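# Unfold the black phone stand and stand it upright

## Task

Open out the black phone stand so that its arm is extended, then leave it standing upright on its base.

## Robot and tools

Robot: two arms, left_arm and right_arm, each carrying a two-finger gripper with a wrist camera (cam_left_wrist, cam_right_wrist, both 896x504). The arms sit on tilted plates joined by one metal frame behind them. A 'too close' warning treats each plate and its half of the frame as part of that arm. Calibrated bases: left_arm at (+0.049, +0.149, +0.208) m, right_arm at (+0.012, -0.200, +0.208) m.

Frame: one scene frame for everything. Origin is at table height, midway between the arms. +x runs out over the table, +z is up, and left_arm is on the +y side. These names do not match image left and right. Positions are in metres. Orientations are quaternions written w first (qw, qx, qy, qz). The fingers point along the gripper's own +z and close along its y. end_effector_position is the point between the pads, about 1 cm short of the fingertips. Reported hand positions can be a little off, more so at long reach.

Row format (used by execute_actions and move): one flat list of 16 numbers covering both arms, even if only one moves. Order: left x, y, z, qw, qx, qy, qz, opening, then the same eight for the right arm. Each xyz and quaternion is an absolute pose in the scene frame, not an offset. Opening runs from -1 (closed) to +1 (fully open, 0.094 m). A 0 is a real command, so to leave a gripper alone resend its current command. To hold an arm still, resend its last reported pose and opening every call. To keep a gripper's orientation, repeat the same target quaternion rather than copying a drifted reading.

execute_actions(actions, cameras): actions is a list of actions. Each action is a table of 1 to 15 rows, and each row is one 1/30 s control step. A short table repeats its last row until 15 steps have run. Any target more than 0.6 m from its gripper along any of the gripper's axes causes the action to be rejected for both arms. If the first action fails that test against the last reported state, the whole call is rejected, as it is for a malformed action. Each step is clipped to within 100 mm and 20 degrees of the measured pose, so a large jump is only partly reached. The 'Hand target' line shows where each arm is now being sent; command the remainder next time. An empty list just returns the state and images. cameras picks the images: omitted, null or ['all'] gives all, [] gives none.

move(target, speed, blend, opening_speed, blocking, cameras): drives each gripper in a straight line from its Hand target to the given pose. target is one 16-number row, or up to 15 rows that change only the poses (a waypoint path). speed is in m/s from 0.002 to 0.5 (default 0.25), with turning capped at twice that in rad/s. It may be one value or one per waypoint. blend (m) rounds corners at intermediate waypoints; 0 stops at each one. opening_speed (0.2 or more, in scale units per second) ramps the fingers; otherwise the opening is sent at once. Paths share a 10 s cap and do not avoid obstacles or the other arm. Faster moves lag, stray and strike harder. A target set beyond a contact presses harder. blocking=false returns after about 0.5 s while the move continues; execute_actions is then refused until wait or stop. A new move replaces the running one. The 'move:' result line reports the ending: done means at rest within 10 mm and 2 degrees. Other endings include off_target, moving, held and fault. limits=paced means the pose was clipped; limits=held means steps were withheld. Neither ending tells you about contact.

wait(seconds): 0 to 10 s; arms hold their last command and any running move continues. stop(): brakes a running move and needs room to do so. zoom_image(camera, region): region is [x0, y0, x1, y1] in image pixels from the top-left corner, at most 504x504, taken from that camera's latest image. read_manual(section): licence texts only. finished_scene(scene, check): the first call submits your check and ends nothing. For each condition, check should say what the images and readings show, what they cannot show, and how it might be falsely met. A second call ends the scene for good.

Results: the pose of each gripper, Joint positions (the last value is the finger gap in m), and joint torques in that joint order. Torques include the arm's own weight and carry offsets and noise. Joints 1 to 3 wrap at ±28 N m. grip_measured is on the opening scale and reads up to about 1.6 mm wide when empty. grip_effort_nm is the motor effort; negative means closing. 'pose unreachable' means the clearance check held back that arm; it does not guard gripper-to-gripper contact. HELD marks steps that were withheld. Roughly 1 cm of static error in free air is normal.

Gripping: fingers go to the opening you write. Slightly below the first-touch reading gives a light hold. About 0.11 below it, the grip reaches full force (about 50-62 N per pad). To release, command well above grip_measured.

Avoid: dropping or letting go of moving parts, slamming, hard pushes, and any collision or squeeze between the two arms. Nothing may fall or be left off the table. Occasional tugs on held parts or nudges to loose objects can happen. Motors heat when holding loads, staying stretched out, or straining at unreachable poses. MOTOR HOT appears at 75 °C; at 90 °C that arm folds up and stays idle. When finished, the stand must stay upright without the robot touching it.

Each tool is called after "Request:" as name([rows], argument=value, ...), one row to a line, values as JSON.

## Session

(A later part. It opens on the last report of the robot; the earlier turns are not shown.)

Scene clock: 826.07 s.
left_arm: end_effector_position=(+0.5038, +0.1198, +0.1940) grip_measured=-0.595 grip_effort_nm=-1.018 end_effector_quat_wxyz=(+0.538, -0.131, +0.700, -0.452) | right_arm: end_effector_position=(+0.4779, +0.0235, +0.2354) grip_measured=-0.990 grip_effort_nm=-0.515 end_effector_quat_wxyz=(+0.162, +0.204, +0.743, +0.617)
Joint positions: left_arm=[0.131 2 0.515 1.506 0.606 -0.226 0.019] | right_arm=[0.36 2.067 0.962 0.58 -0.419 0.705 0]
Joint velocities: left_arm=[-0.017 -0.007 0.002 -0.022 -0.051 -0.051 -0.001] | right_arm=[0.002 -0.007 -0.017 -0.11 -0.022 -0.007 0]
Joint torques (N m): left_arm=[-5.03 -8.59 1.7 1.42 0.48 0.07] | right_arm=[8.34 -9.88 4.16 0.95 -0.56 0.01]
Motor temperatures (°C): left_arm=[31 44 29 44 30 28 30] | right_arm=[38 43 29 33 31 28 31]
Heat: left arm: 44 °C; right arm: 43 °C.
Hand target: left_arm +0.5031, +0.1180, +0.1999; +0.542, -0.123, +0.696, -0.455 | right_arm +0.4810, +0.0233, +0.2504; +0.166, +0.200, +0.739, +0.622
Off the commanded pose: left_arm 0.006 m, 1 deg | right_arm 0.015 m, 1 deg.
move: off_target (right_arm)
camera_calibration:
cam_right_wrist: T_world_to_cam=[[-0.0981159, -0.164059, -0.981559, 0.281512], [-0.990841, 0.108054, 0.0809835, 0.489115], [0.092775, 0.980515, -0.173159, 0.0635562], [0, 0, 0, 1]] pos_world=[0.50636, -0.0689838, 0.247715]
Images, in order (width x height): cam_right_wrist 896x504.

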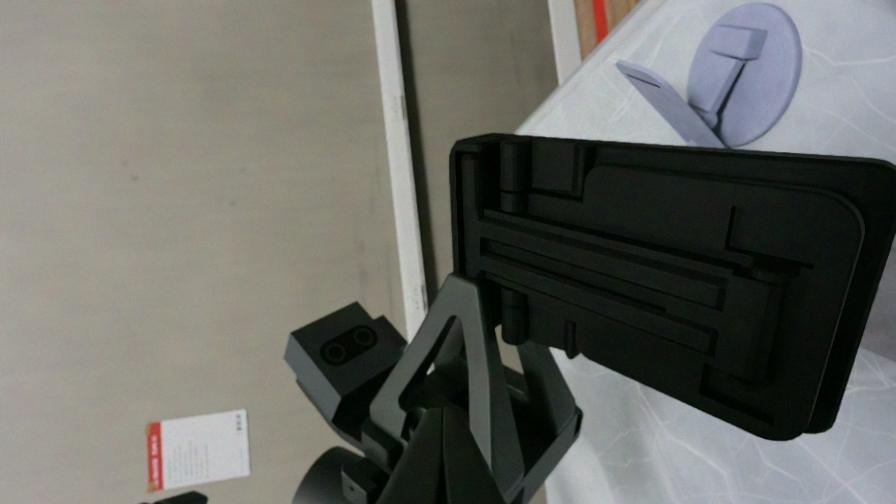

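Request:
move([
  [0.503,0.118,0.20,0.5417,-0.1229,0.6964,-0.4546,-1,0.44,-0.045,0.25,0.183,0.183,0.683,0.683,-1],
  [0.503,0.118,0.20,0.3536,-0.3536,0.6124,-0.6124,-1,0.461,-0.009,0.207,0.183,0.183,0.683,0.683,-1],
], speed=0.15, cameras=["cam_right_wrist"])

Request:
zoom_image(camera="cam_right_wrist", region=[300, 150, 650, 454])

Scene clock: 837.83 s.
left_arm: end_effector_position=(+0.5039, +0.1199, +0.1936) grip_measured=-0.595 grip_effort_nm=-1.013 end_effector_quat_wxyz=(+0.354, -0.359, +0.615, -0.606) | right_arm: end_effector_position=(+0.4649, -0.0174, +0.2117) grip_measured=-0.990 grip_effort_nm=-0.510 end_effector_quat_wxyz=(+0.190, +0.191, +0.685, +0.677)
Joint positions: left_arm=[0.131 2 0.515 1.505 0.604 -0.911 0.019] | right_arm=[0.185 2.116 0.836 0.854 -0.698 0.679 0]
Joint velocities: left_arm=[-0.007 -0.007 -0.002 0.007 0.037 -0.007 -0.001] | right_arm=[-0.002 -0.002 0.017 -0.007 0.051 -0.022 -0.001]
Joint torques (N m): left_arm=[-5.08 -8.54 1.55 1.45 0.49 -0.06] | right_arm=[6.52 -5.29 2.82 1.25 -0.83 -0.14]
Motor temperatures (°C): left_arm=[30 45 29 44 30 28 30] | right_arm=[37 43 29 33 30 28 30]
Heat: left arm: 45 °C; right arm: 43 °C.
Hand target: left_arm +0.5030, +0.1180, +0.2000; +0.354, -0.354, +0.612, -0.612 | right_arm +0.4601, -0.0093, +0.2064; +0.184, +0.181, +0.684, +0.682
Off the commanded pose: left_arm 0.007 m, 1 deg | right_arm 0.010 m, 1 deg.
move: done
camera_calibration:
cam_right_wrist: T_world_to_cam=[[0.000631229, -0.0200792, -0.999798, 0.210739], [-0.99261, 0.121311, -0.00306302, 0.501366], [0.121348, 0.992411, -0.0198542, 0.0551823], [0, 0, 0, 1]] pos_world=[0.490832, -0.111353, 0.213327]
Images, in order (width x height): cam_right_wrist 896x504.

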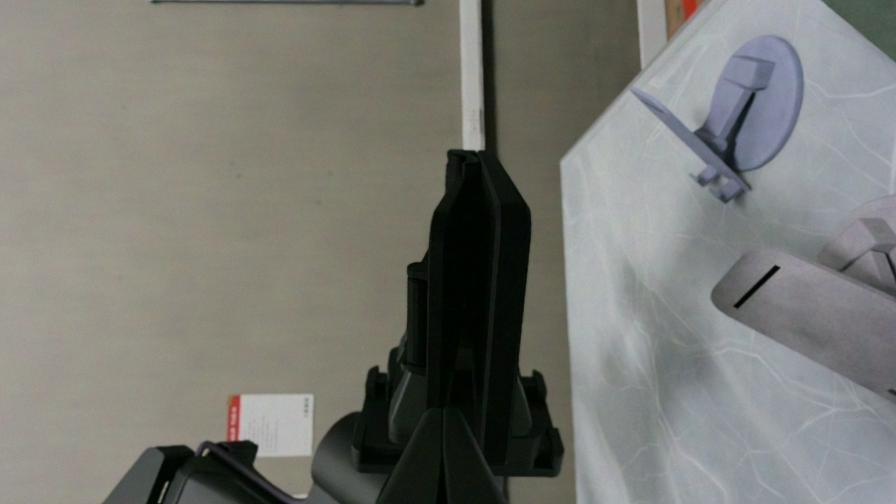

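Scaled by 1.440.

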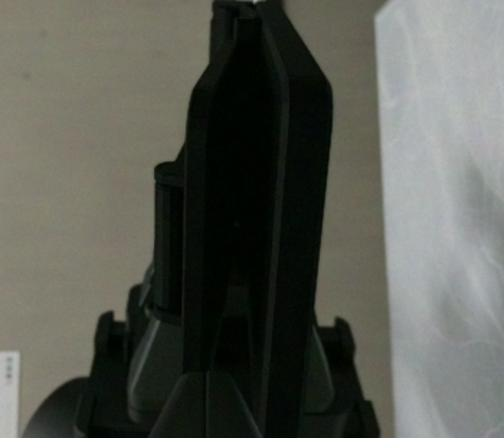

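Request:
move([
  [0.503,0.118,0.20,0.3536,-0.3536,0.6124,-0.6124,-1,0.42,-0.06,0.26,0.4829,-0.129,0.761,0.4085,-1],
  [0.503,0.118,0.20,0.3536,-0.3536,0.6124,-0.6124,-1,0.47,0.0,0.34,0.2532,-0.4782,0.8282,0.1462,-1],
], speed=0.2, cameras=["cam_right_wrist"])

Request:
zoom_image(camera="cam_right_wrist", region=[250, 150, 650, 504])

Scene clock: 858.43 s.
left_arm: end_effector_position=(+0.5039, +0.1199, +0.1936) grip_measured=-0.595 grip_effort_nm=-1.013 end_effector_quat_wxyz=(+0.354, -0.360, +0.615, -0.606) | right_arm: end_effector_position=(+0.4768, -0.0105, +0.3435) grip_measured=-0.990 grip_effort_nm=-0.505 end_effector_quat_wxyz=(+0.263, -0.455, +0.837, +0.154)
Joint positions: left_arm=[0.131 2 0.515 1.505 0.604 -0.912 0.019] | right_arm=[0.725 2.011 1.749 -0.818 0.387 -0.562 0]
Joint velocities: left_arm=[0.007 -0.007 -0.002 -0.051 -0.007 -0.007 -0.001] | right_arm=[-0.007 0.002 -0.007 0.007 -0.022 -0.007 0]
Joint torques (N m): left_arm=[-5.04 -8.58 1.59 1.46 0.51 -0.04] | right_arm=[8.99 -5.12 6.04 0.65 -0.14 -0.02]
Motor temperatures (°C): left_arm=[30 46 29 44 30 28 31] | right_arm=[36 42 29 33 30 28 30]
Heat: left arm: 46 °C; right arm: 42 °C.
Hand target: left_arm +0.5030, +0.1180, +0.2000; +0.354, -0.354, +0.612, -0.612 | right_arm +0.4689, +0.0004, +0.3402; +0.252, -0.473, +0.831, +0.152
Off the commanded pose: left_arm 0.007 m, 1 deg | right_arm 0.013 m, 3 deg.
move: off_target (right_arm)
camera_calibration:
cam_right_wrist: T_world_to_cam=[[0.844555, -0.535382, -0.00966188, -0.405272], [-0.52674, -0.827406, -0.194796, 0.34656], [0.0962958, 0.169605, -0.980796, 0.382897], [0, 0, 0, 1]] pos_world=[0.48795, 0.00482907, 0.439137]
Images, in order (width x height): cam_right_wrist 896x504.

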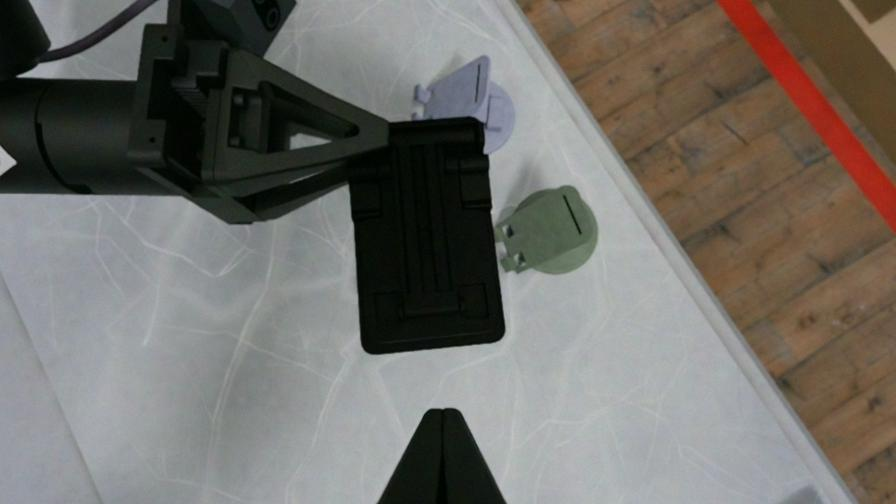

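Scaled by 1.260.

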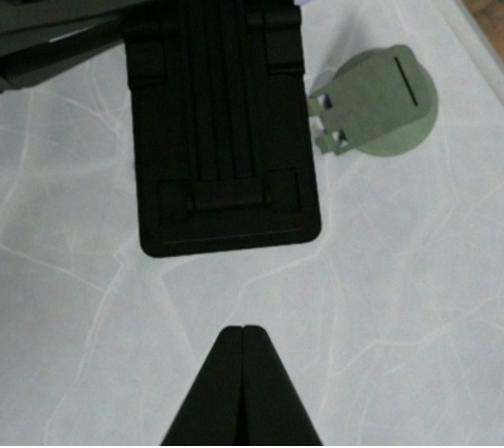

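Request:
zoom_image(camera="cam_right_wrist", region=[330, 100, 530, 370])

Scaled by 1.867.

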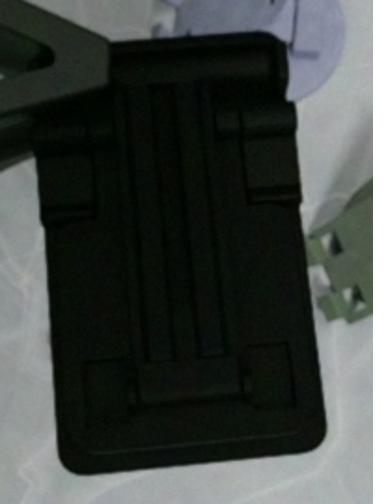

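Request:
move([
  [0.503,0.118,0.20,0.3536,-0.3536,0.6124,-0.6124,-1,0.43,-0.07,0.26,0.183,0.183,0.683,0.683,-0.3],
  [0.503,0.118,0.20,0.3536,-0.3536,0.6124,-0.6124,-1,0.465,-0.009,0.222,0.183,0.183,0.683,0.683,-0.3],
], speed=0.2, cameras=["cam_right_wrist"])

Request:
zoom_image(camera="cam_right_wrist", region=[300, 150, 650, 504])

Scene clock: 878.47 s.
left_arm: end_effector_position=(+0.5039, +0.1199, +0.1936) grip_measured=-0.595 grip_effort_nm=-1.013 end_effector_quat_wxyz=(+0.354, -0.360, +0.615, -0.606) | right_arm: end_effector_position=(+0.4695, -0.0206, +0.2253) grip_measured=-0.302 grip_effort_nm=0.159 end_effector_quat_wxyz=(+0.193, +0.179, +0.685, +0.679)
Joint positions: left_arm=[0.131 2 0.515 1.505 0.604 -0.912 0.019] | right_arm=[0.194 2.072 0.853 0.791 -0.706 0.66 0.033]
Joint velocities: left_arm=[-0.012 0.007 -0.002 0.051 0.066 -0.022 -0.001] | right_arm=[-0.007 -0.007 -0.007 0.007 0.007 0.051 0.001]
Joint torques (N m): left_arm=[-5.09 -8.51 1.68 1.48 0.48 -0.06] | right_arm=[7.57 -5.26 3.1 1.27 -0.54 -0.01]
Motor temperatures (°C): left_arm=[30 46 29 44 30 28 31] | right_arm=[37 41 30 32 30 28 30]
Heat: left arm: 46 °C; right arm: 41 °C.
Hand target: left_arm +0.5030, +0.1180, +0.1999; +0.354, -0.354, +0.612, -0.612 | right_arm +0.4658, -0.0098, +0.2220; +0.185, +0.176, +0.686, +0.682
Off the commanded pose: left_arm 0.007 m, 1 deg | right_arm 0.013 m, 1 deg.
move: off_target (right_arm)
camera_calibration:
cam_right_wrist: T_world_to_cam=[[0.0225184, -0.0218385, -0.999508, 0.213912], [-0.993837, 0.108054, -0.0247515, 0.511569], [0.108541, 0.993905, -0.0192707, 0.0639949], [0, 0, 0, 1]] pos_world=[0.496653, -0.11421, 0.227702]
Images, in order (width x height): cam_right_wrist 896x504.

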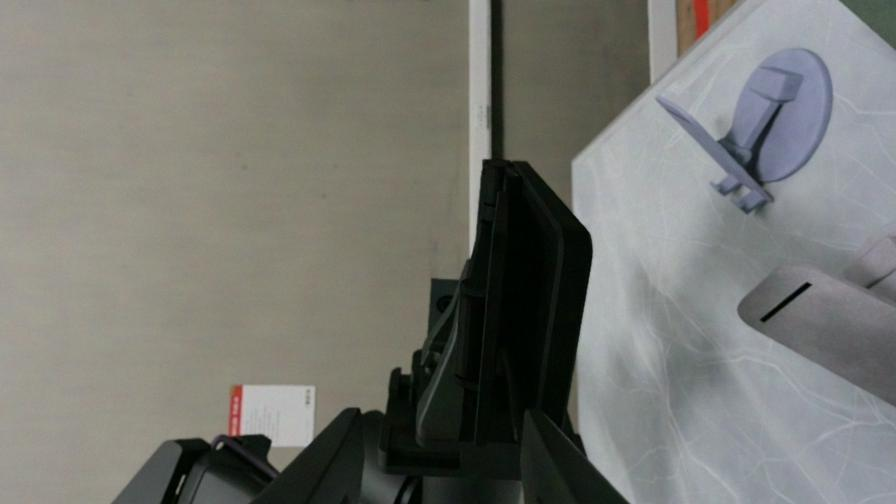

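Scaled by 1.424.

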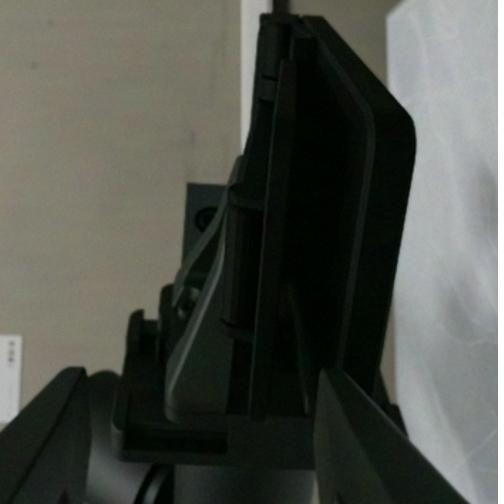

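Request:
move([
  [0.503,0.118,0.20,0.3536,-0.3536,0.6124,-0.6124,-1,0.467,-0.004,0.2255,0.183,0.183,0.683,0.683,-0.3],
  [0.503,0.118,0.20,0.3536,-0.3536,0.6124,-0.6124,-1,0.483,0.019,0.2255,0.183,0.183,0.683,0.683,-0.3],
], speed=0.06, cameras=["cam_right_wrist"])

Request:
zoom_image(camera="cam_right_wrist", region=[350, 200, 650, 504])

Scene clock: 884.97 s.
left_arm: end_effector_position=(+0.5056, +0.1231, +0.1927) grip_measured=-0.595 grip_effort_nm=-1.013 end_effector_quat_wxyz=(+0.359, -0.366, +0.614, -0.600) | right_arm: end_effector_position=(+0.4887, +0.0029, +0.2293) grip_measured=-0.302 grip_effort_nm=0.164 end_effector_quat_wxyz=(+0.195, +0.189, +0.681, +0.680)
Joint positions: left_arm=[0.131 2 0.515 1.512 0.585 -0.913 0.019] | right_arm=[0.249 2.151 0.946 0.813 -0.648 0.714 0.033]
Joint velocities: left_arm=[0.012 -0.027 0.007 0.022 0.037 -0.022 0.001] | right_arm=[0.002 -0.012 -0.007 0.007 -0.11 0.007 -0.001]
Joint torques (N m): left_arm=[-5.05 -8.58 1.66 1.41 0.69 -0.07] | right_arm=[8.9 -5.39 3.73 1.28 -0.52 0]
Motor temperatures (°C): left_arm=[30 46 29 44 30 28 31] | right_arm=[37 41 29 32 30 28 30]
Heat: left arm: 46 °C; right arm: 41 °C.
Hand target: left_arm +0.5030, +0.1180, +0.1999; +0.354, -0.354, +0.612, -0.612 | right_arm +0.4830, +0.0183, +0.2258; +0.183, +0.183, +0.683, +0.683
Off the commanded pose: left_arm 0.009 m, 2 deg | right_arm 0.017 m, 2 deg.
move: off_target (right_arm)
camera_calibration:
cam_right_wrist: T_world_to_cam=[[0.0131863, -0.0116117, -0.999846, 0.222582], [-0.992111, 0.124514, -0.0145303, 0.524971], [0.124664, 0.99215, -0.00987825, 0.0285592], [0, 0, 0, 1]] pos_world=[0.514335, -0.0911168, 0.230458]
Images, in order (width x height): cam_right_wrist 896x504.

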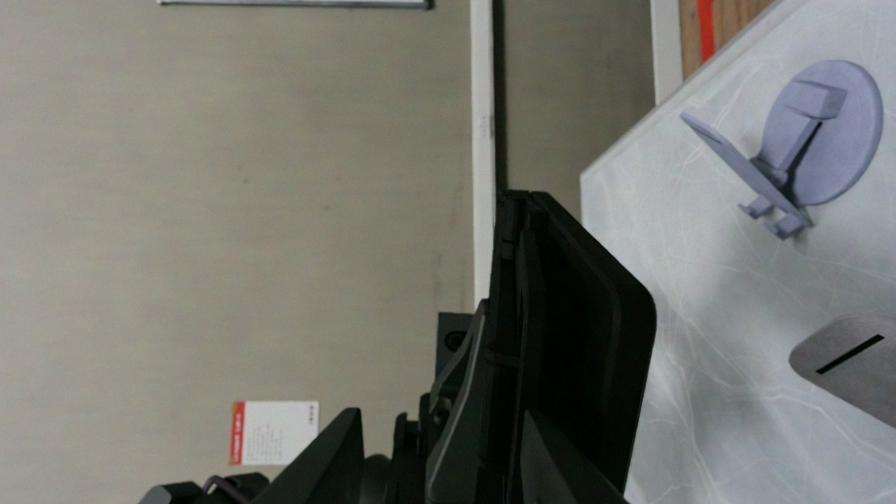

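Scaled by 1.658.

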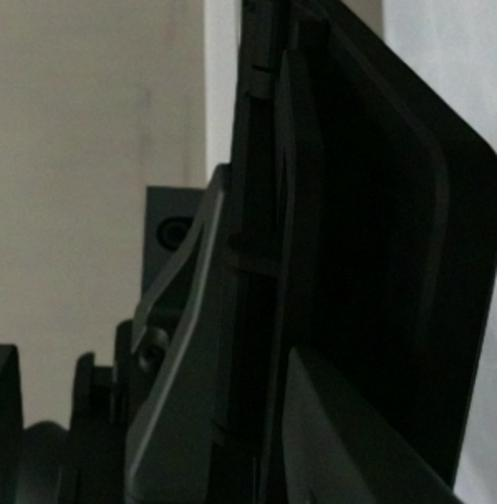

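Request:
move([
  [0.503,0.118,0.20,0.3536,-0.3536,0.6124,-0.6124,-1,0.474,0.002,0.223,0.183,0.183,0.683,0.683,-0.25],
  [0.503,0.118,0.20,0.3536,-0.3536,0.6124,-0.6124,-1,0.475,0.004,0.2185,0.183,0.183,0.683,0.683,-0.25],
], speed=0.06, cameras=["cam_right_wrist"])

Request:
zoom_image(camera="cam_right_wrist", region=[350, 200, 650, 504])

Scene clock: 889.97 s.
left_arm: end_effector_position=(+0.5053, +0.1226, +0.1921) grip_measured=-0.595 grip_effort_nm=-1.013 end_effector_quat_wxyz=(+0.357, -0.366, +0.615, -0.600) | right_arm: end_effector_position=(+0.4788, +0.0022, +0.2210) grip_measured=-0.252 grip_effort_nm=0.168 end_effector_quat_wxyz=(+0.184, +0.193, +0.685, +0.678)
Joint positions: left_arm=[0.131 2 0.515 1.508 0.586 -0.914 0.019] | right_arm=[0.239 2.151 0.914 0.821 -0.653 0.714 0.035]
Joint velocities: left_arm=[0.017 -0.007 -0.012 0.007 -0.007 -0.007 0] | right_arm=[0.002 -0.012 0.002 -0.051 -0.007 0.007 0]
Joint torques (N m): left_arm=[-5.07 -8.51 1.62 1.46 0.69 -0.07] | right_arm=[5.94 -6.67 2.47 1.27 -0.77 -0.27]
Motor temperatures (°C): left_arm=[30 46 29 44 30 28 31] | right_arm=[37 41 29 32 30 28 29]
Heat: left arm: 46 °C; right arm: 41 °C.
Hand target: left_arm +0.5031, +0.1180, +0.1998; +0.354, -0.354, +0.612, -0.612 | right_arm +0.4751, +0.0041, +0.2184; +0.183, +0.183, +0.683, +0.683
Off the commanded pose: left_arm 0.009 m, 2 deg | right_arm 0.005 m, 1 deg.
move: done
camera_calibration:
cam_right_wrist: T_world_to_cam=[[-0.00976612, -0.0143537, -0.999849, 0.225438], [-0.993392, 0.114489, 0.00805945, 0.510773], [0.114356, 0.993321, -0.015377, 0.0366087], [0, 0, 0, 1]] pos_world=[0.505413, -0.0916064, 0.22185]
Images, in order (width x height): cam_right_wrist 896x504.

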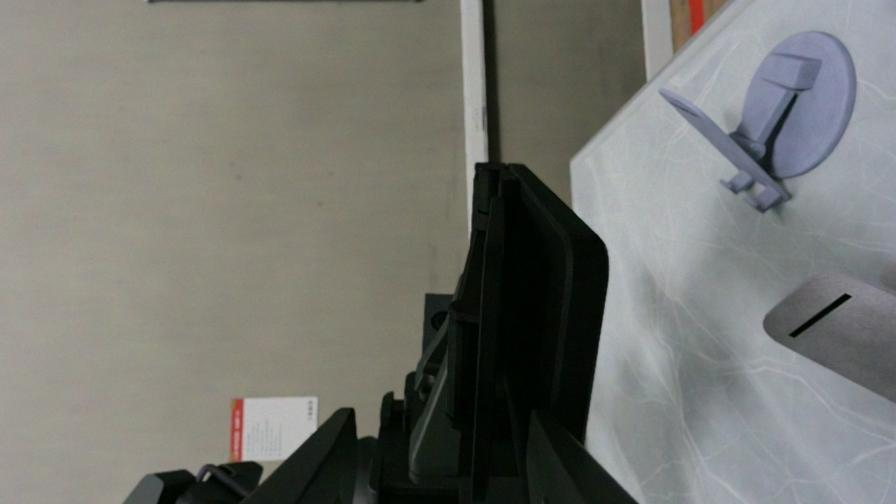

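Scaled by 1.658.

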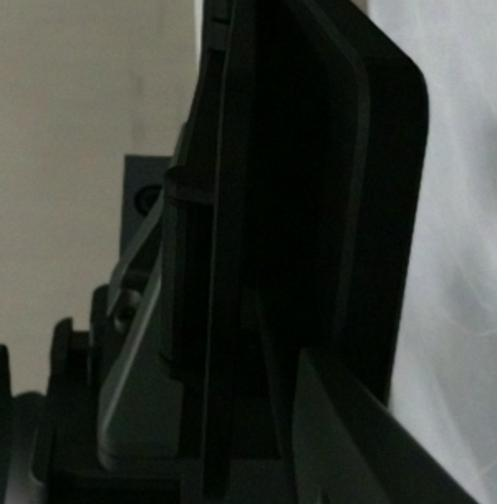

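Request:
move(target=[0.503,0.118,0.20,0.3536,-0.3536,0.6124,-0.6124,-1,0.483,0.02,0.2185,0.183,0.183,0.683,0.683,-0.25], speed=0.05, cameras=["cam_right_wrist"])

Request:
zoom_image(camera="cam_right_wrist", region=[350, 200, 650, 504])

Scene clock: 895.57 s.
left_arm: end_effector_position=(+0.5052, +0.1224, +0.1921) grip_measured=-0.595 grip_effort_nm=-1.013 end_effector_quat_wxyz=(+0.357, -0.366, +0.615, -0.600) | right_arm: end_effector_position=(+0.4886, +0.0052, +0.2228) grip_measured=-0.252 grip_effort_nm=0.168 end_effector_quat_wxyz=(+0.193, +0.190, +0.681, +0.681)
Joint positions: left_arm=[0.131 2 0.515 1.507 0.587 -0.914 0.019] | right_arm=[0.243 2.175 0.954 0.826 -0.654 0.714 0.035]
Joint velocities: left_arm=[-0.002 -0.017 -0.002 0.022 -0.022 0.066 0] | right_arm=[-0.027 -0.007 -0.012 -0.11 -0.022 -0.095 0.002]
Joint torques (N m): left_arm=[-5.09 -8.38 1.62 1.45 0.67 -0.06] | right_arm=[8.66 -5.27 3.47 1.3 -0.59 -0.04]
Motor temperatures (°C): left_arm=[30 46 29 44 30 28 31] | right_arm=[37 41 29 33 30 28 29]
Heat: left arm: 46 °C; right arm: 41 °C.
Hand target: left_arm +0.5030, +0.1179, +0.1999; +0.354, -0.354, +0.612, -0.612 | right_arm +0.4827, +0.0194, +0.2188; +0.183, +0.183, +0.683, +0.683
Off the commanded pose: left_arm 0.009 m, 2 deg | right_arm 0.016 m, 1 deg.
move: off_target (right_arm)
camera_calibration:
cam_right_wrist: T_world_to_cam=[[0.00947674, -0.0103609, -0.999901, 0.217922], [-0.992294, 0.123441, -0.0106837, 0.523774], [0.12354, 0.992298, -0.00911119, 0.0266768], [0, 0, 0, 1]] pos_world=[0.514377, -0.0888689, 0.223739]
Images, in order (width x height): cam_right_wrist 896x504.

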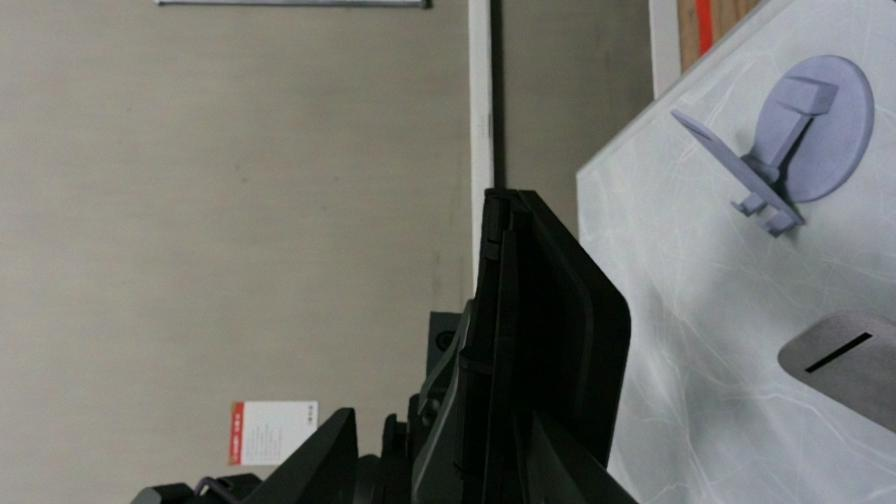

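Scaled by 1.658.

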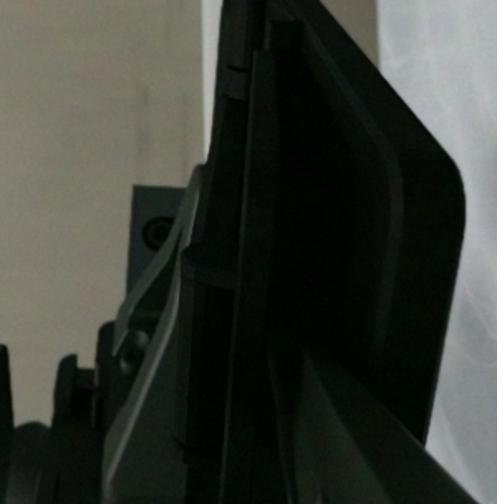

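Request:
move(target=[0.503,0.118,0.20,0.3536,-0.3536,0.6124,-0.6124,-1,0.4915,0.035,0.219,0.183,0.183,0.683,0.683,-0.25], speed=0.05, cameras=["cam_right_wrist"])

Request:
zoom_image(camera="cam_right_wrist", region=[350, 200, 650, 504])

Scene clock: 909.30 s.
left_arm: end_effector_position=(+0.5060, +0.1238, +0.1920) grip_measured=-0.595 grip_effort_nm=-1.013 end_effector_quat_wxyz=(+0.359, -0.368, +0.615, -0.598) | right_arm: end_effector_position=(+0.4982, +0.0180, +0.2244) grip_measured=-0.252 grip_effort_nm=0.164 end_effector_quat_wxyz=(+0.196, +0.188, +0.679, +0.682)
Joint positions: left_arm=[0.131 2 0.515 1.511 0.579 -0.914 0.019] | right_arm=[0.268 2.218 1.011 0.826 -0.634 0.725 0.035]
Joint velocities: left_arm=[-0.012 -0.007 0.007 -0.037 0.081 0.051 0] | right_arm=[-0.017 -0.012 -0.017 -0.037 0.037 -0.022 0]
Joint torques (N m): left_arm=[-5.14 -8.43 1.68 1.44 0.76 -0.05] | right_arm=[9.11 -5.55 3.63 1.28 -0.46 0]
Motor temperatures (°C): left_arm=[30 46 29 44 30 28 31] | right_arm=[37 40 29 33 30 28 29]
Heat: left arm: 46 °C; right arm: 40 °C.
Hand target: left_arm +0.5030, +0.1180, +0.1998; +0.354, -0.354, +0.612, -0.612 | right_arm +0.4912, +0.0343, +0.2192; +0.183, +0.183, +0.683, +0.683
Off the commanded pose: left_arm 0.010 m, 2 deg | right_arm 0.019 m, 2 deg.
move: off_target (right_arm)
camera_calibration:
cam_right_wrist: T_world_to_cam=[[0.0163062, -0.00792181, -0.999836, 0.216106], [-0.991918, 0.125711, -0.0171731, 0.532953], [0.125826, 0.992035, -0.00580793, 0.0109063], [0, 0, 0, 1]] pos_world=[0.52375, -0.0761053, 0.225286]
Images, in order (width x height): cam_right_wrist 896x504.

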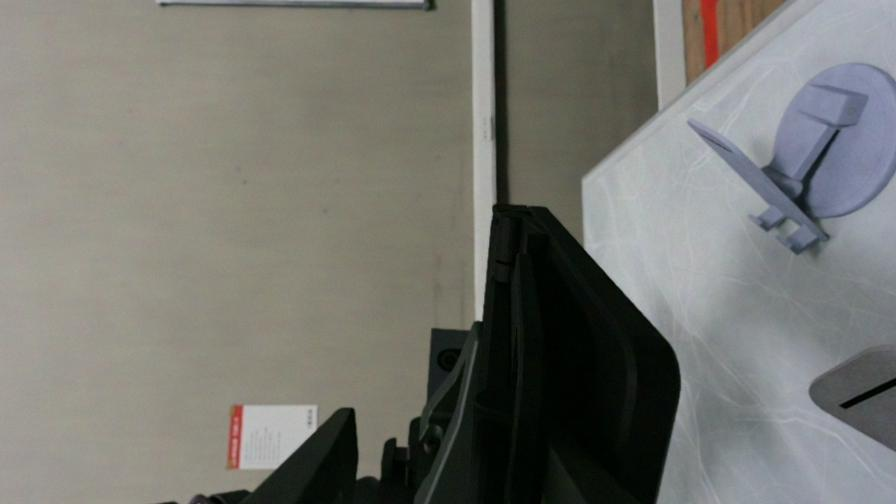

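Scaled by 1.658.

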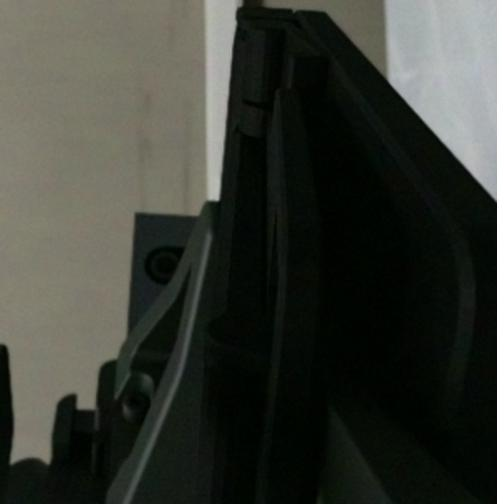

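Request:
move(target=[0.503,0.118,0.20,0.3536,-0.3536,0.6124,-0.6124,-1,0.4915,0.035,0.219,0.183,0.183,0.683,0.683,-1], speed=0.05, opening_speed=0.4, cameras=["cam_right_wrist"])

Request:
zoom_image(camera="cam_right_wrist", region=[350, 200, 650, 504])

Scene clock: 914.53 s.
left_arm: end_effector_position=(+0.5062, +0.1241, +0.1951) grip_measured=-0.595 grip_effort_nm=-1.018 end_effector_quat_wxyz=(+0.361, -0.366, +0.610, -0.603) | right_arm: end_effector_position=(+0.4988, +0.0184, +0.2187) grip_measured=-0.800 grip_effort_nm=-0.984 end_effector_quat_wxyz=(+0.196, +0.196, +0.684, +0.674)
Joint positions: left_arm=[0.131 2 0.515 1.524 0.588 -0.923 0.019] | right_arm=[0.268 2.225 1.011 0.826 -0.612 0.726 0.009]
Joint velocities: left_arm=[0.007 0.002 0.022 -0.037 0.081 0.037 -0.001] | right_arm=[0.007 -0.002 -0.002 0.022 -0.007 -0.022 0]
Joint torques (N m): left_arm=[-5.07 -8.49 1.66 1.31 0.65 0.04] | right_arm=[9.14 -5.98 3.84 1.3 -0.69 -0.03]
Motor temperatures (°C): left_arm=[30 46 29 44 30 28 31] | right_arm=[37 40 29 33 30 28 29]
Heat: left arm: 46 °C; right arm: 40 °C.
Hand target: left_arm +0.5030, +0.1180, +0.2000; +0.354, -0.354, +0.612, -0.613 | right_arm +0.4912, +0.0345, +0.2191; +0.183, +0.183, +0.683, +0.683
Off the commanded pose: left_arm 0.008 m, 2 deg | right_arm 0.018 m, 2 deg.
move: off_target (right_arm)
camera_calibration:
cam_right_wrist: T_world_to_cam=[[0.000858872, -0.0225228, -0.999746, 0.21836], [-0.990716, 0.135888, -0.00391247, 0.529707], [0.135942, 0.990468, -0.022197, 0.00896407], [0, 0, 0, 1]] pos_world=[0.523383, -0.0759414, 0.220576]
Images, in order (width x height): cam_right_wrist 896x504.

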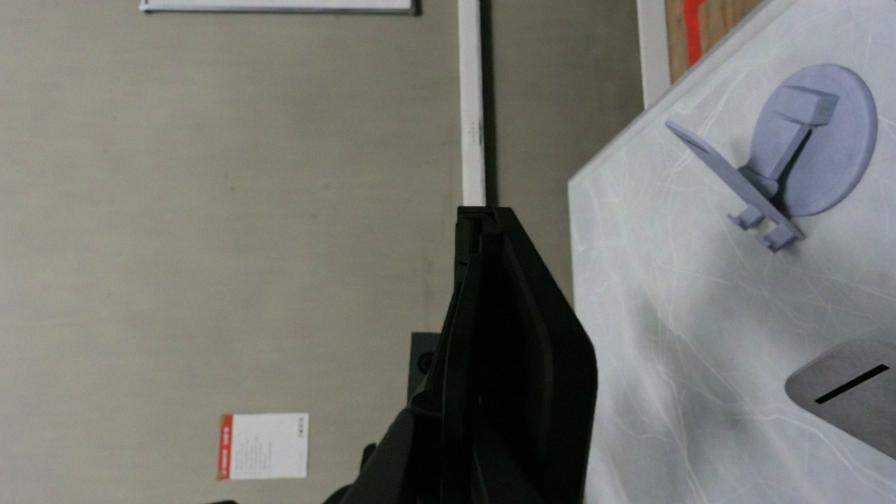

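Scaled by 1.658.

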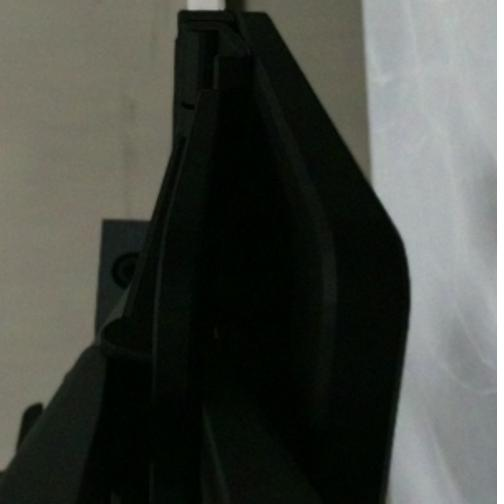

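Request:
move(target=[0.503,0.118,0.20,0.4777,-0.2127,0.6744,-0.5214,-1,0.493,0.033,0.25,0.1664,0.1982,0.7399,0.6209,-1], speed=0.1, cameras=["cam_right_wrist"])

Request:
zoom_image(camera="cam_right_wrist", region=[300, 150, 650, 504])

Scene clock: 922.03 s.
left_arm: end_effector_position=(+0.5075, +0.1265, +0.1961) grip_measured=-0.595 grip_effort_nm=-1.013 end_effector_quat_wxyz=(+0.462, -0.261, +0.661, -0.531) | right_arm: end_effector_position=(+0.4991, +0.0215, +0.2251) grip_measured=-0.801 grip_effort_nm=-0.984 end_effector_quat_wxyz=(+0.183, +0.215, +0.746, +0.604)
Joint positions: left_arm=[0.131 2 0.515 1.534 0.579 -0.589 0.019] | right_arm=[0.346 2.118 1.026 0.59 -0.388 0.693 0.009]
Joint velocities: left_arm=[0.022 -0.007 -0.032 -0.037 0.022 0.066 -0.001] | right_arm=[-0.017 0.002 0.007 -0.051 -0.022 -0.007 -0.001]
Joint torques (N m): left_arm=[-5 -7.75 1.57 1.37 0.76 1.17] | right_arm=[11.15 -10.71 4.44 0.68 -0.77 0.22]
Motor temperatures (°C): left_arm=[30 45 29 44 31 28 31] | right_arm=[38 41 29 33 30 28 30]
Heat: left arm: 45 °C; right arm: 41 °C.
Hand target: left_arm +0.5030, +0.1181, +0.1999; +0.479, -0.215, +0.672, -0.522 | right_arm +0.4931, +0.0329, +0.2500; +0.167, +0.200, +0.739, +0.622
Off the commanded pose: left_arm 0.010 m, 6 deg | right_arm 0.028 m, 3 deg.
move: off_target (left_arm, right_arm)
camera_calibration:
cam_right_wrist: T_world_to_cam=[[-0.0947224, -0.187388, -0.977708, 0.271105], [-0.986002, 0.153028, 0.0661966, 0.511103], [0.137212, 0.970293, -0.19926, 0.0456796], [0, 0, 0, 1]] pos_world=[0.52336, -0.0717338, 0.240331]
Images, in order (width x height): cam_right_wrist 896x504.

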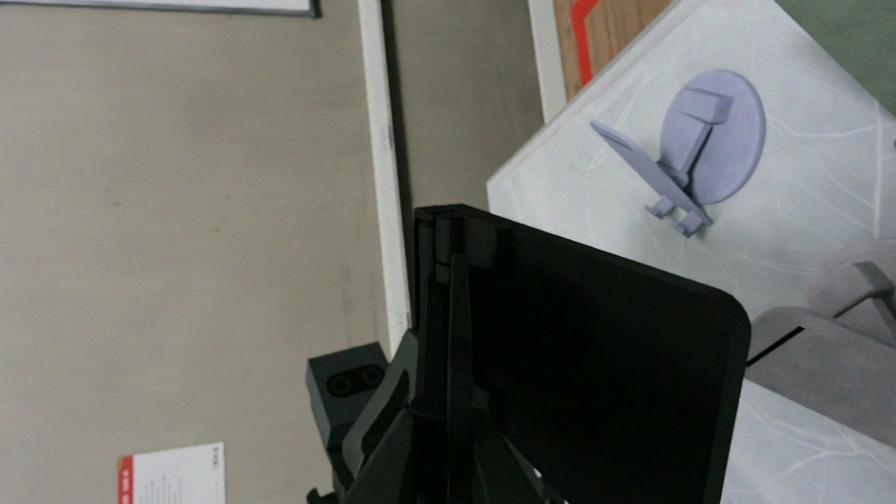

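Scaled by 1.424.

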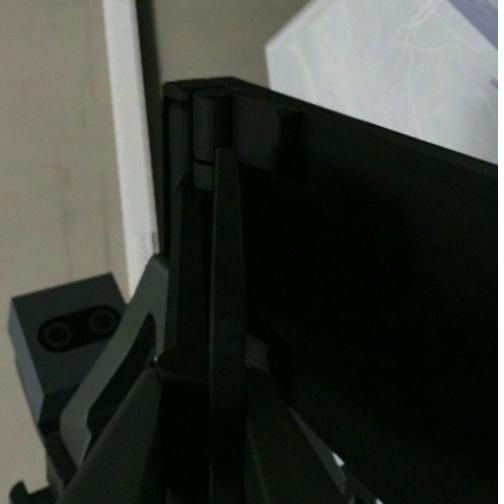

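Request:
move([
  [0.503,0.118,0.20,0.5417,-0.1229,0.6964,-0.4546,-1,0.491,0.046,0.272,0.143,0.214,0.800,0.543,-1],
  [0.503,0.118,0.20,0.5417,-0.1229,0.6964,-0.4546,-1,0.495,0.060,0.29,0.1195,0.2296,0.8568,0.4460,-1],
], speed=0.1, cameras=["cam_right_wrist"])

Request:
zoom_image(camera="cam_right_wrist", region=[300, 150, 650, 504])

Scene clock: 930.40 s.
left_arm: end_effector_position=(+0.5074, +0.1263, +0.2017) grip_measured=-0.596 grip_effort_nm=-1.018 end_effector_quat_wxyz=(+0.533, -0.167, +0.682, -0.472) | right_arm: end_effector_position=(+0.5008, +0.0346, +0.2676) grip_measured=-0.802 grip_effort_nm=-0.984 end_effector_quat_wxyz=(+0.134, +0.240, +0.869, +0.412)
Joint positions: left_arm=[0.131 2 0.515 1.555 0.599 -0.334 0.019] | right_arm=[0.588 2.051 1.372 -0.126 0.155 0.78 0.009]
Joint velocities: left_arm=[0.002 -0.017 -0.022 0.007 -0.022 0.051 0] | right_arm=[0.002 0.002 -0.007 0.007 -0.007 0.037 0]
Joint torques (N m): left_arm=[-4.94 -7.58 1.66 1.2 0.55 1.28] | right_arm=[11.66 -6.72 7.02 1.06 -0.92 0.51]
Motor temperatures (°C): left_arm=[30 44 29 45 31 29 31] | right_arm=[39 42 30 33 30 28 30]
Heat: left arm: 45 °C; right arm: 42 °C.
Hand target: left_arm +0.5029, +0.1180, +0.2000; +0.544, -0.125, +0.693, -0.456 | right_arm +0.4938, +0.0591, +0.2906; +0.117, +0.232, +0.856, +0.447
Off the commanded pose: left_arm 0.010 m, 6 deg | right_arm 0.034 m, 5 deg.
move: off_target (left_arm, right_arm)
camera_calibration:
cam_right_wrist: T_world_to_cam=[[-0.300796, -0.552941, -0.777032, 0.377466], [-0.952817, 0.209073, 0.220066, 0.448252], [0.0407731, 0.806564, -0.589739, 0.19965], [0, 0, 0, 1]] pos_world=[0.532501, -0.0460316, 0.312399]
Images, in order (width x height): cam_right_wrist 896x504.

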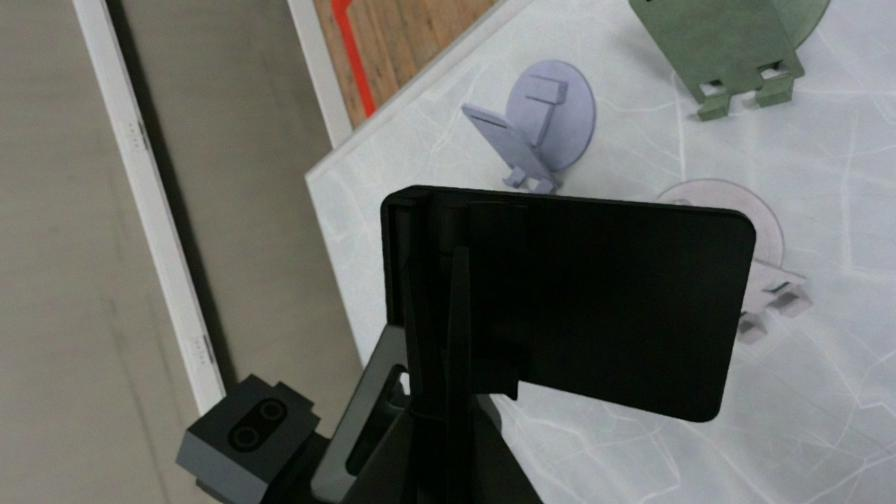

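Scaled by 1.424.

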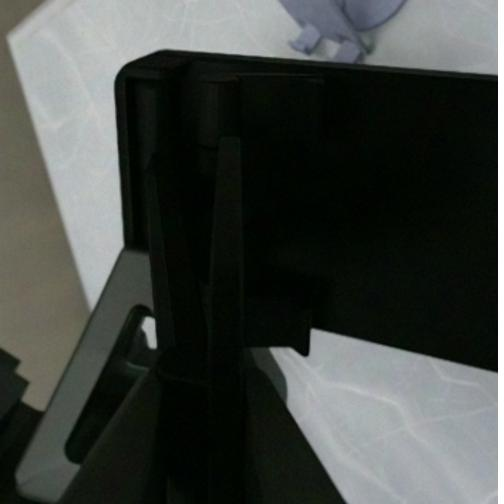

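Request:
move(target=[0.503,0.118,0.20,0.561,-0.0923,0.701,-0.4305,-1,0.507,0.086,0.31,0.0821,0.2454,0.916,0.3065,-1], speed=0.1, cameras=["cam_right_wrist"])

Request:
zoom_image(camera="cam_right_wrist", region=[250, 150, 650, 504])

Scene clock: 937.83 s.
left_arm: end_effector_position=(+0.5093, +0.1301, +0.2023) grip_measured=-0.596 grip_effort_nm=-1.013 end_effector_quat_wxyz=(+0.559, -0.142, +0.688, -0.441) | right_arm: end_effector_position=(+0.5108, +0.0555, +0.2889) grip_measured=-0.802 grip_effort_nm=-0.984 end_effector_quat_wxyz=(+0.085, +0.244, +0.927, +0.270)
Joint positions: left_arm=[0.131 2 0.515 1.568 0.582 -0.248 0.019] | right_arm=[0.706 2.331 1.992 -0.769 0.412 0.94 0.009]
Joint velocities: left_arm=[0.012 -0.002 -0.002 -0.037 0.051 -0.037 0] | right_arm=[0.007 -0.007 0.007 -0.066 0.037 -0.022 0.001]
Joint torques (N m): left_arm=[-4.98 -7.49 1.63 1.08 0.78 1.26] | right_arm=[13.16 -7.65 7.69 1.16 -0.62 0.5]
Motor temperatures (°C): left_arm=[30 44 29 44 31 29 31] | right_arm=[39 42 31 33 30 28 31]
Heat: left arm: 44 °C; right arm: 42 °C.
Hand target: left_arm +0.5028, +0.1182, +0.2001; +0.564, -0.095, +0.698, -0.432 | right_arm +0.5051, +0.0843, +0.3100; +0.080, +0.246, +0.916, +0.307
Off the commanded pose: left_arm 0.014 m, 6 deg | right_arm 0.037 m, 4 deg.
move: off_target (left_arm, right_arm)
camera_calibration:
cam_right_wrist: T_world_to_cam=[[-0.400273, -0.741342, -0.538696, 0.400982], [-0.91131, 0.260168, 0.319104, 0.396082], [-0.0964136, 0.618648, -0.77973, 0.330255], [0, 0, 0, 1]] pos_world=[0.553297, -0.0100943, 0.347126]
Images, in order (width x height): cam_right_wrist 896x504.

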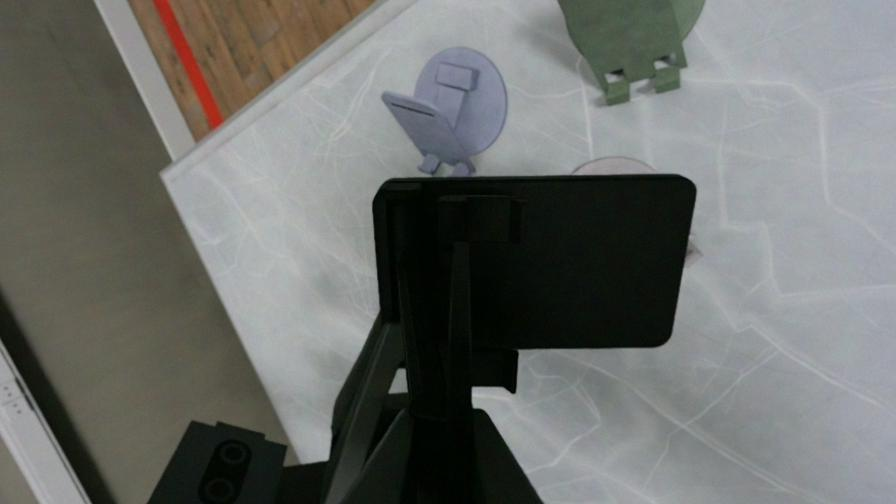

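Scaled by 1.260.

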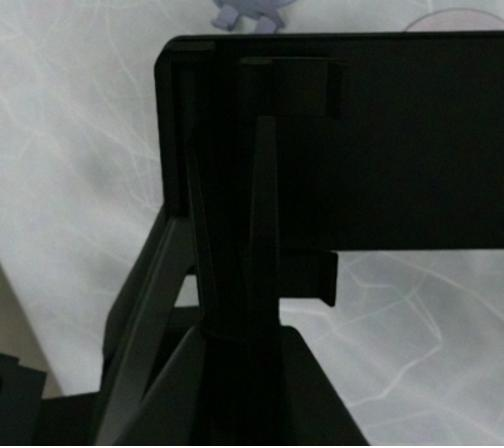

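Request:
move(target=[0.512,0.135,0.18,0.561,-0.0923,0.701,-0.4305,-1,0.485,0.01,0.352,0.085,0.244,0.927,0.270,-1], speed=0.1, cameras=["cam_right_wrist"])

Request:
zoom_image(camera="cam_right_wrist", region=[250, 150, 650, 504])

Scene clock: 945.30 s.
left_arm: end_effector_position=(+0.5020, +0.1151, +0.2140) grip_measured=-0.596 grip_effort_nm=-1.013 end_effector_quat_wxyz=(+0.560, -0.069, +0.664, -0.491) | right_arm: end_effector_position=(+0.4841, +0.0393, +0.3019) grip_measured=-0.802 grip_effort_nm=-0.989 end_effector_quat_wxyz=(+0.058, +0.242, +0.933, +0.259)
Joint positions: left_arm=[0.158 2 0.552 1.518 0.788 -0.204 0.019] | right_arm=[0.729 2.249 1.926 -0.856 0.406 0.993 0.009]
Joint velocities: left_arm=[-0.002 0.017 0.007 -0.051 -0.066 -0.022 -0.001] | right_arm=[-0.002 0.027 -0.002 -0.022 -0.081 -0.007 0]
Joint torques (N m): left_arm=[-0.17 -5.53 3.73 1.12 -0.56 0.85] | right_arm=[11.34 -17.31 5.03 0.16 0.19 0.01]
Motor temperatures (°C): left_arm=[30 43 29 44 31 29 31] | right_arm=[40 44 30 33 30 28 31]
Heat: left arm: 44 °C; right arm: 44 °C.
Hand target: left_arm +0.5086, +0.1357, +0.1810; +0.560, -0.090, +0.701, -0.432 | right_arm +0.4846, +0.0122, +0.3480; +0.084, +0.244, +0.927, +0.271
Off the commanded pose: left_arm 0.041 m, 9 deg | right_arm 0.058 m, 3 deg.
move: off_target (left_arm, right_arm)
camera_calibration:
cam_right_wrist: T_world_to_cam=[[-0.41506, -0.755562, -0.506805, 0.383338], [-0.897221, 0.247642, 0.365607, 0.35138], [-0.150732, 0.606465, -0.780692, 0.375019], [0, 0, 0, 1]] pos_world=[0.530901, -0.0248165, 0.358585]
Images, in order (width x height): cam_right_wrist 896x504.

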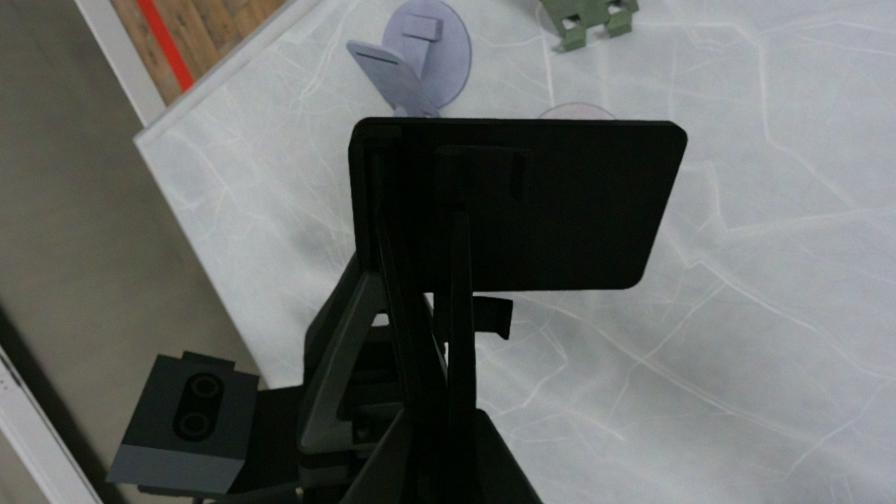

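Scaled by 1.260.

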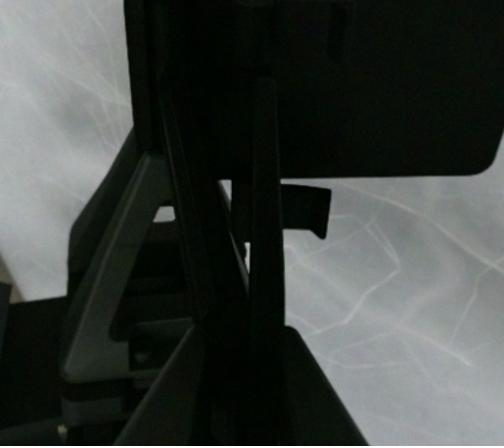

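Request:
move(target=[0.515,0.14,0.17,0.561,-0.0923,0.701,-0.4305,-1,0.475,-0.01,0.378,0.085,0.244,0.927,0.270,-1], speed=0.08, cameras=["cam_right_wrist"])

Request:
zoom_image(camera="cam_right_wrist", region=[250, 150, 650, 504])

Scene clock: 950.60 s.
left_arm: end_effector_position=(+0.5012, +0.1162, +0.2132) grip_measured=-0.596 grip_effort_nm=-1.018 end_effector_quat_wxyz=(+0.561, -0.055, +0.657, -0.501) | right_arm: end_effector_position=(+0.4683, +0.0284, +0.3206) grip_measured=-0.802 grip_effort_nm=-0.984 end_effector_quat_wxyz=(+0.044, +0.234, +0.936, +0.258)
Joint positions: left_arm=[0.178 2.012 0.571 1.516 0.845 -0.199 0.019] | right_arm=[0.752 2.196 1.916 -0.935 0.393 1.019 0.009]
Joint velocities: left_arm=[0.002 0.002 0.002 -0.022 -0.007 0.051 0] | right_arm=[0.012 0.002 -0.002 0.037 0.007 0.066 0]
Joint torques (N m): left_arm=[0.8 -5 3.66 1.01 -0.87 0.82] | right_arm=[11.14 -17.8 6.23 0.11 0.35 0]
Motor temperatures (°C): left_arm=[30 43 29 44 31 29 31] | right_arm=[40 48 30 32 30 28 31]
Heat: left arm: 44 °C; right arm: 48 °C.
Hand target: left_arm +0.5091, +0.1414, +0.1721; +0.559, -0.089, +0.702, -0.432 | right_arm +0.4738, -0.0079, +0.3729; +0.084, +0.245, +0.927, +0.272
Off the commanded pose: left_arm 0.051 m, 10 deg | right_arm 0.069 m, 5 deg.
move: off_target (left_arm, right_arm)
camera_calibration:
cam_right_wrist: T_world_to_cam=[[-0.409563, -0.763412, -0.499459, 0.37334], [-0.89367, 0.225713, 0.387824, 0.324893], [-0.183334, 0.60519, -0.774683, 0.407154], [0, 0, 0, 1]] pos_world=[0.517899, -0.0347266, 0.375882]
Images, in order (width x height): cam_right_wrist 896x504.

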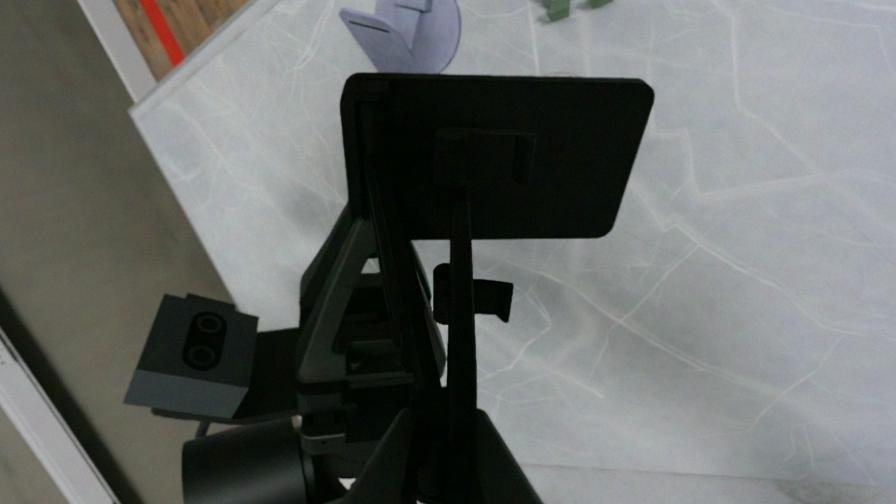

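Scaled by 1.260.

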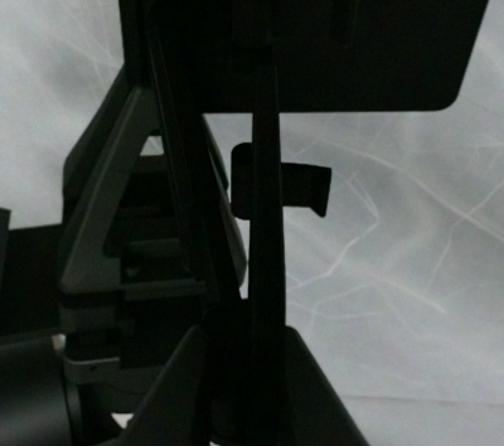

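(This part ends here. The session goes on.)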